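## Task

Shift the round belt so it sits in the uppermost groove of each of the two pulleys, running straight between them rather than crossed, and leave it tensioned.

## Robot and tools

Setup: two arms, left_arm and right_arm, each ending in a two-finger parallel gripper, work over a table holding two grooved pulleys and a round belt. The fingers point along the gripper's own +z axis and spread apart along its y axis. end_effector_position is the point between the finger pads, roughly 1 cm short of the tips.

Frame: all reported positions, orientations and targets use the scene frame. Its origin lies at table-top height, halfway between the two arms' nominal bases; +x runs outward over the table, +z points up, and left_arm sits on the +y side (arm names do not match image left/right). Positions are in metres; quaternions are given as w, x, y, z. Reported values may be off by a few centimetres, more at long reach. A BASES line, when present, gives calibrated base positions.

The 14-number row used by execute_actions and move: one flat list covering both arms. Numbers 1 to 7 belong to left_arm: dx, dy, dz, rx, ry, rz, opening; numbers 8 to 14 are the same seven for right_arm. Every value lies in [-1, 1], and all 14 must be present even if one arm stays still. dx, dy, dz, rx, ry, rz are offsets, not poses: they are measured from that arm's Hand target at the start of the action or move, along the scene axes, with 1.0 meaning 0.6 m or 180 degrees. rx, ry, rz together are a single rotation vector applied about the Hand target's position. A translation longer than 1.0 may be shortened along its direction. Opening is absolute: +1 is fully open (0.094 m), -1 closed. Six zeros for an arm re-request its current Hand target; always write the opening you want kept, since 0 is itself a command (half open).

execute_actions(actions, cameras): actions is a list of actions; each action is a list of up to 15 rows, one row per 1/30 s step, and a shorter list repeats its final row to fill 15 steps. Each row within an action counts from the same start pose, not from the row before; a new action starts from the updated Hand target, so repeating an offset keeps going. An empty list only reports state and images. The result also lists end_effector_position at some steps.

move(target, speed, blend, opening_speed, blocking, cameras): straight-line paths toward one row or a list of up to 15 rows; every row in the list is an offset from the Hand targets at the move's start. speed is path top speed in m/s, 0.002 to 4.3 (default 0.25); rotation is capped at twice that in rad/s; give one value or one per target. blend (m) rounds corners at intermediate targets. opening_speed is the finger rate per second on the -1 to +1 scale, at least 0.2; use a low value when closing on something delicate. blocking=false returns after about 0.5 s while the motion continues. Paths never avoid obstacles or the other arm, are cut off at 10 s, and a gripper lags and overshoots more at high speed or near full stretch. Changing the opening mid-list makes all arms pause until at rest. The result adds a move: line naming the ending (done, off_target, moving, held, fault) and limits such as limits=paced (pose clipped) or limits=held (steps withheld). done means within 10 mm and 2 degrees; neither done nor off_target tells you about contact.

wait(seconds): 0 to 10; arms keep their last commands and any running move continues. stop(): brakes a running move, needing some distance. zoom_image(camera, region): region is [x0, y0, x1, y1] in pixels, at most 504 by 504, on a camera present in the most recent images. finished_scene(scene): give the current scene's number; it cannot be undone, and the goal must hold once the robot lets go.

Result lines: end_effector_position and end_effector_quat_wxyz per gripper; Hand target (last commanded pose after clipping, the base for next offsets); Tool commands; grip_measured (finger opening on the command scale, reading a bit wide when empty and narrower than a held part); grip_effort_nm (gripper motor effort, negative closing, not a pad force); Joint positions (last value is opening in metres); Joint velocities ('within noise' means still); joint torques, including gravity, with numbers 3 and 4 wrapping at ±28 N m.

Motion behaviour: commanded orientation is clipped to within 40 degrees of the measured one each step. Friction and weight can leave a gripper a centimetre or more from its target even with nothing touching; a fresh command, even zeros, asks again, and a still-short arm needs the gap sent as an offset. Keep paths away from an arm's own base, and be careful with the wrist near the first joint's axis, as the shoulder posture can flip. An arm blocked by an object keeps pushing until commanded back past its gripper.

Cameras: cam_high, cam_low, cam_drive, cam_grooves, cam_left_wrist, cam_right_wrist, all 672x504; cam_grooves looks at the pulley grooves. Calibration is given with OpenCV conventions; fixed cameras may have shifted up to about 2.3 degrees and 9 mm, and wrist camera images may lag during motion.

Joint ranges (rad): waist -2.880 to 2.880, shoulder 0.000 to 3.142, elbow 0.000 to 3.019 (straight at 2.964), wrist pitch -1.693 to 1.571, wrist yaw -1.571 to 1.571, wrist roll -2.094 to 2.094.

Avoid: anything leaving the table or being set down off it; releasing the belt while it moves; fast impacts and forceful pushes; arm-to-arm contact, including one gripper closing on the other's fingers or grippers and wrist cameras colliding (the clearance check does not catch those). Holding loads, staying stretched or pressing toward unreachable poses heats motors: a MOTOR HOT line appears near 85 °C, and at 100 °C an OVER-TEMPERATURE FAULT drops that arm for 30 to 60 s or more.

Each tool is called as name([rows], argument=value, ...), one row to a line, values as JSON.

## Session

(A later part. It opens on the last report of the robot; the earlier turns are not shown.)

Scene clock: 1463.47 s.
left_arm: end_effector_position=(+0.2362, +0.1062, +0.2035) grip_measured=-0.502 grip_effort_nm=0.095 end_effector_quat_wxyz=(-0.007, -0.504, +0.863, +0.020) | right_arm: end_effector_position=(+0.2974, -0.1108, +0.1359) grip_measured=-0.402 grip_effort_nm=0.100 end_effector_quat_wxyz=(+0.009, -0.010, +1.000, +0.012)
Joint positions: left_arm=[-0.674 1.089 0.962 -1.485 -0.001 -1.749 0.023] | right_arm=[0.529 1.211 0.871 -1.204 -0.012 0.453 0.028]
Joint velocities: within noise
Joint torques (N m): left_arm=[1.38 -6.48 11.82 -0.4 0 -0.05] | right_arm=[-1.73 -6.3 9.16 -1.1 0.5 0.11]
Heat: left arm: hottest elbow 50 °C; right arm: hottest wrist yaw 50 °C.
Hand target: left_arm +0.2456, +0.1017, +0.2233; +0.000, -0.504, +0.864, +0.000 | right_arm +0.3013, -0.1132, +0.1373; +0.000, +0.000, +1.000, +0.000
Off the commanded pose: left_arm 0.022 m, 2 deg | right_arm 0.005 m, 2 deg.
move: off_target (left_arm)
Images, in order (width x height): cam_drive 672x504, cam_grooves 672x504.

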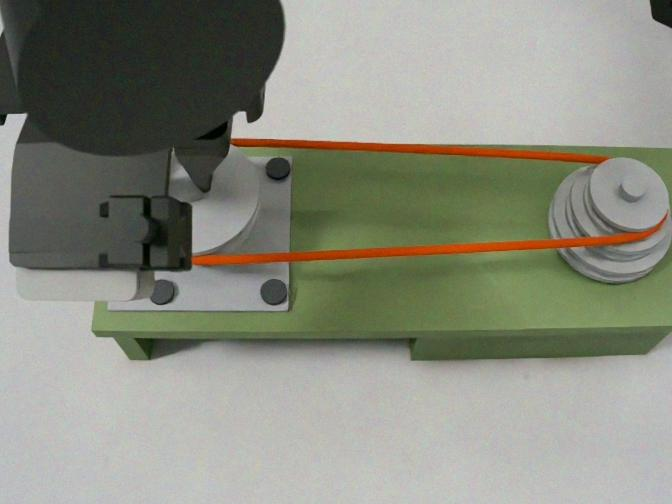

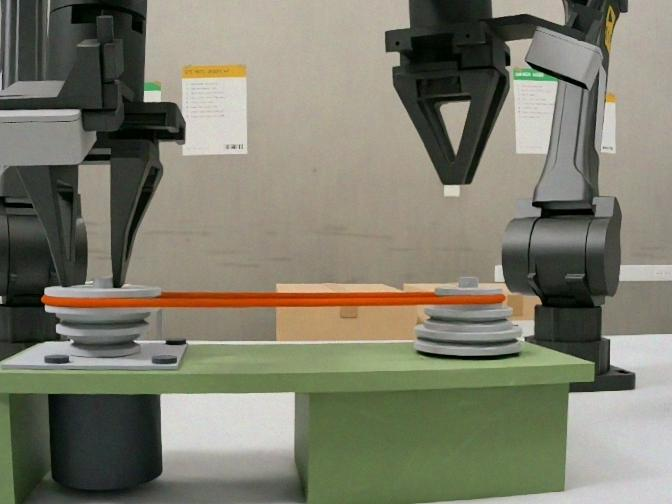

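move([
  [0,0,0,0,0,0,-0.5,0,0.015,0.0,0,0,0,-0.3],
  [0,0,0,0,0,0,-0.5,0,0.015,0.17,0,0,0,-0.3],
], speed=[0.03,0.1], cameras=["cam_drive","cam_grooves"])

zoom_image(camera="cam_drive", region=[480, 110, 672, 300])

Scene clock: 1474.57 s.
left_arm: end_effector_position=(+0.2362, +0.1062, +0.2035) grip_measured=-0.502 grip_effort_nm=0.095 end_effector_quat_wxyz=(-0.007, -0.504, +0.863, +0.020) | right_arm: end_effector_position=(+0.2909, -0.1130, +0.2176) grip_measured=-0.302 grip_effort_nm=0.105 end_effector_quat_wxyz=(-0.022, -0.001, +1.000, -0.010)
Joint positions: left_arm=[-0.674 1.089 0.962 -1.485 -0.001 -1.749 0.023] | right_arm=[0.537 1.191 1.075 -1.504 -0.003 0.48 0.033]
Joint velocities: within noise
Joint torques (N m): left_arm=[1.38 -6.18 12 -0.49 0.01 -0.08] | right_arm=[0.38 -8.29 11.6 -0.35 0.16 0.08]
Heat: left arm: hottest elbow 50 °C; right arm: hottest elbow 51 °C.
Hand target: left_arm +0.2456, +0.1017, +0.2233; +0.000, -0.504, +0.864, +0.000 | right_arm +0.3012, -0.1042, +0.2392; +0.000, +0.001, +1.000, +0.000
Off the commanded pose: left_arm 0.022 m, 2 deg | right_arm 0.026 m, 3 deg.
move: off_target (left_arm, right_arm)
Images, in order (width x height): cam_drive 672x504, cam_grooves 672x504.

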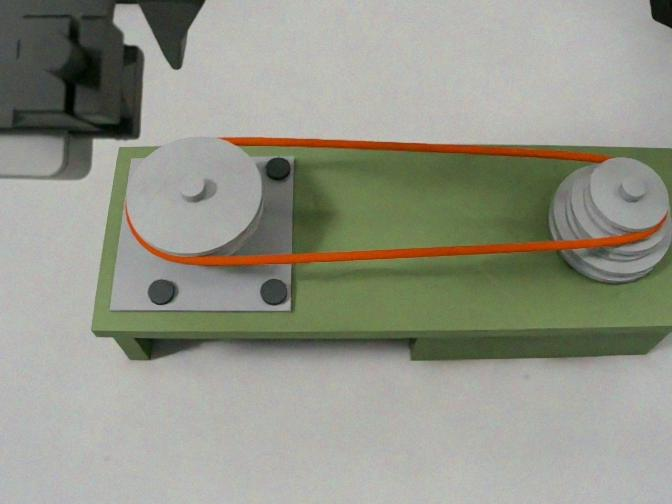

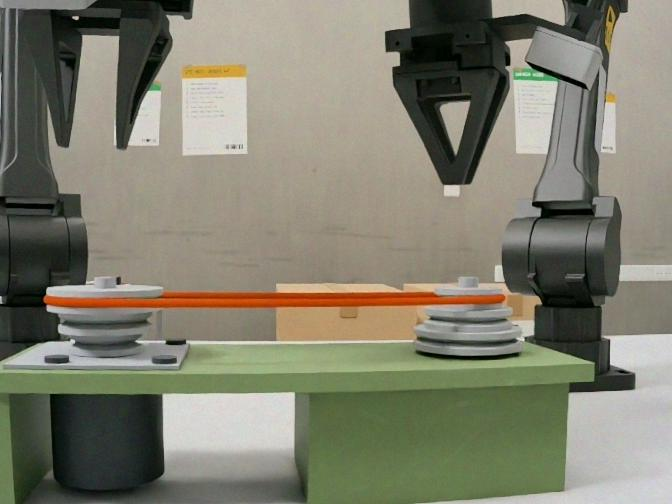

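Scaled by 2.625 from the camera's 672x504 image, which has a finer 960x720 frame.

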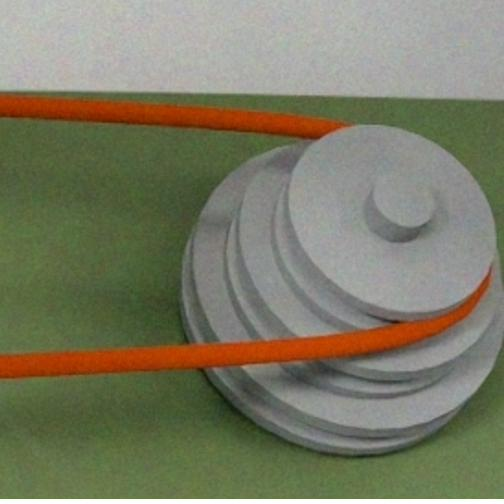

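finished_scene(scene=1)

The scene is finished: the task was done.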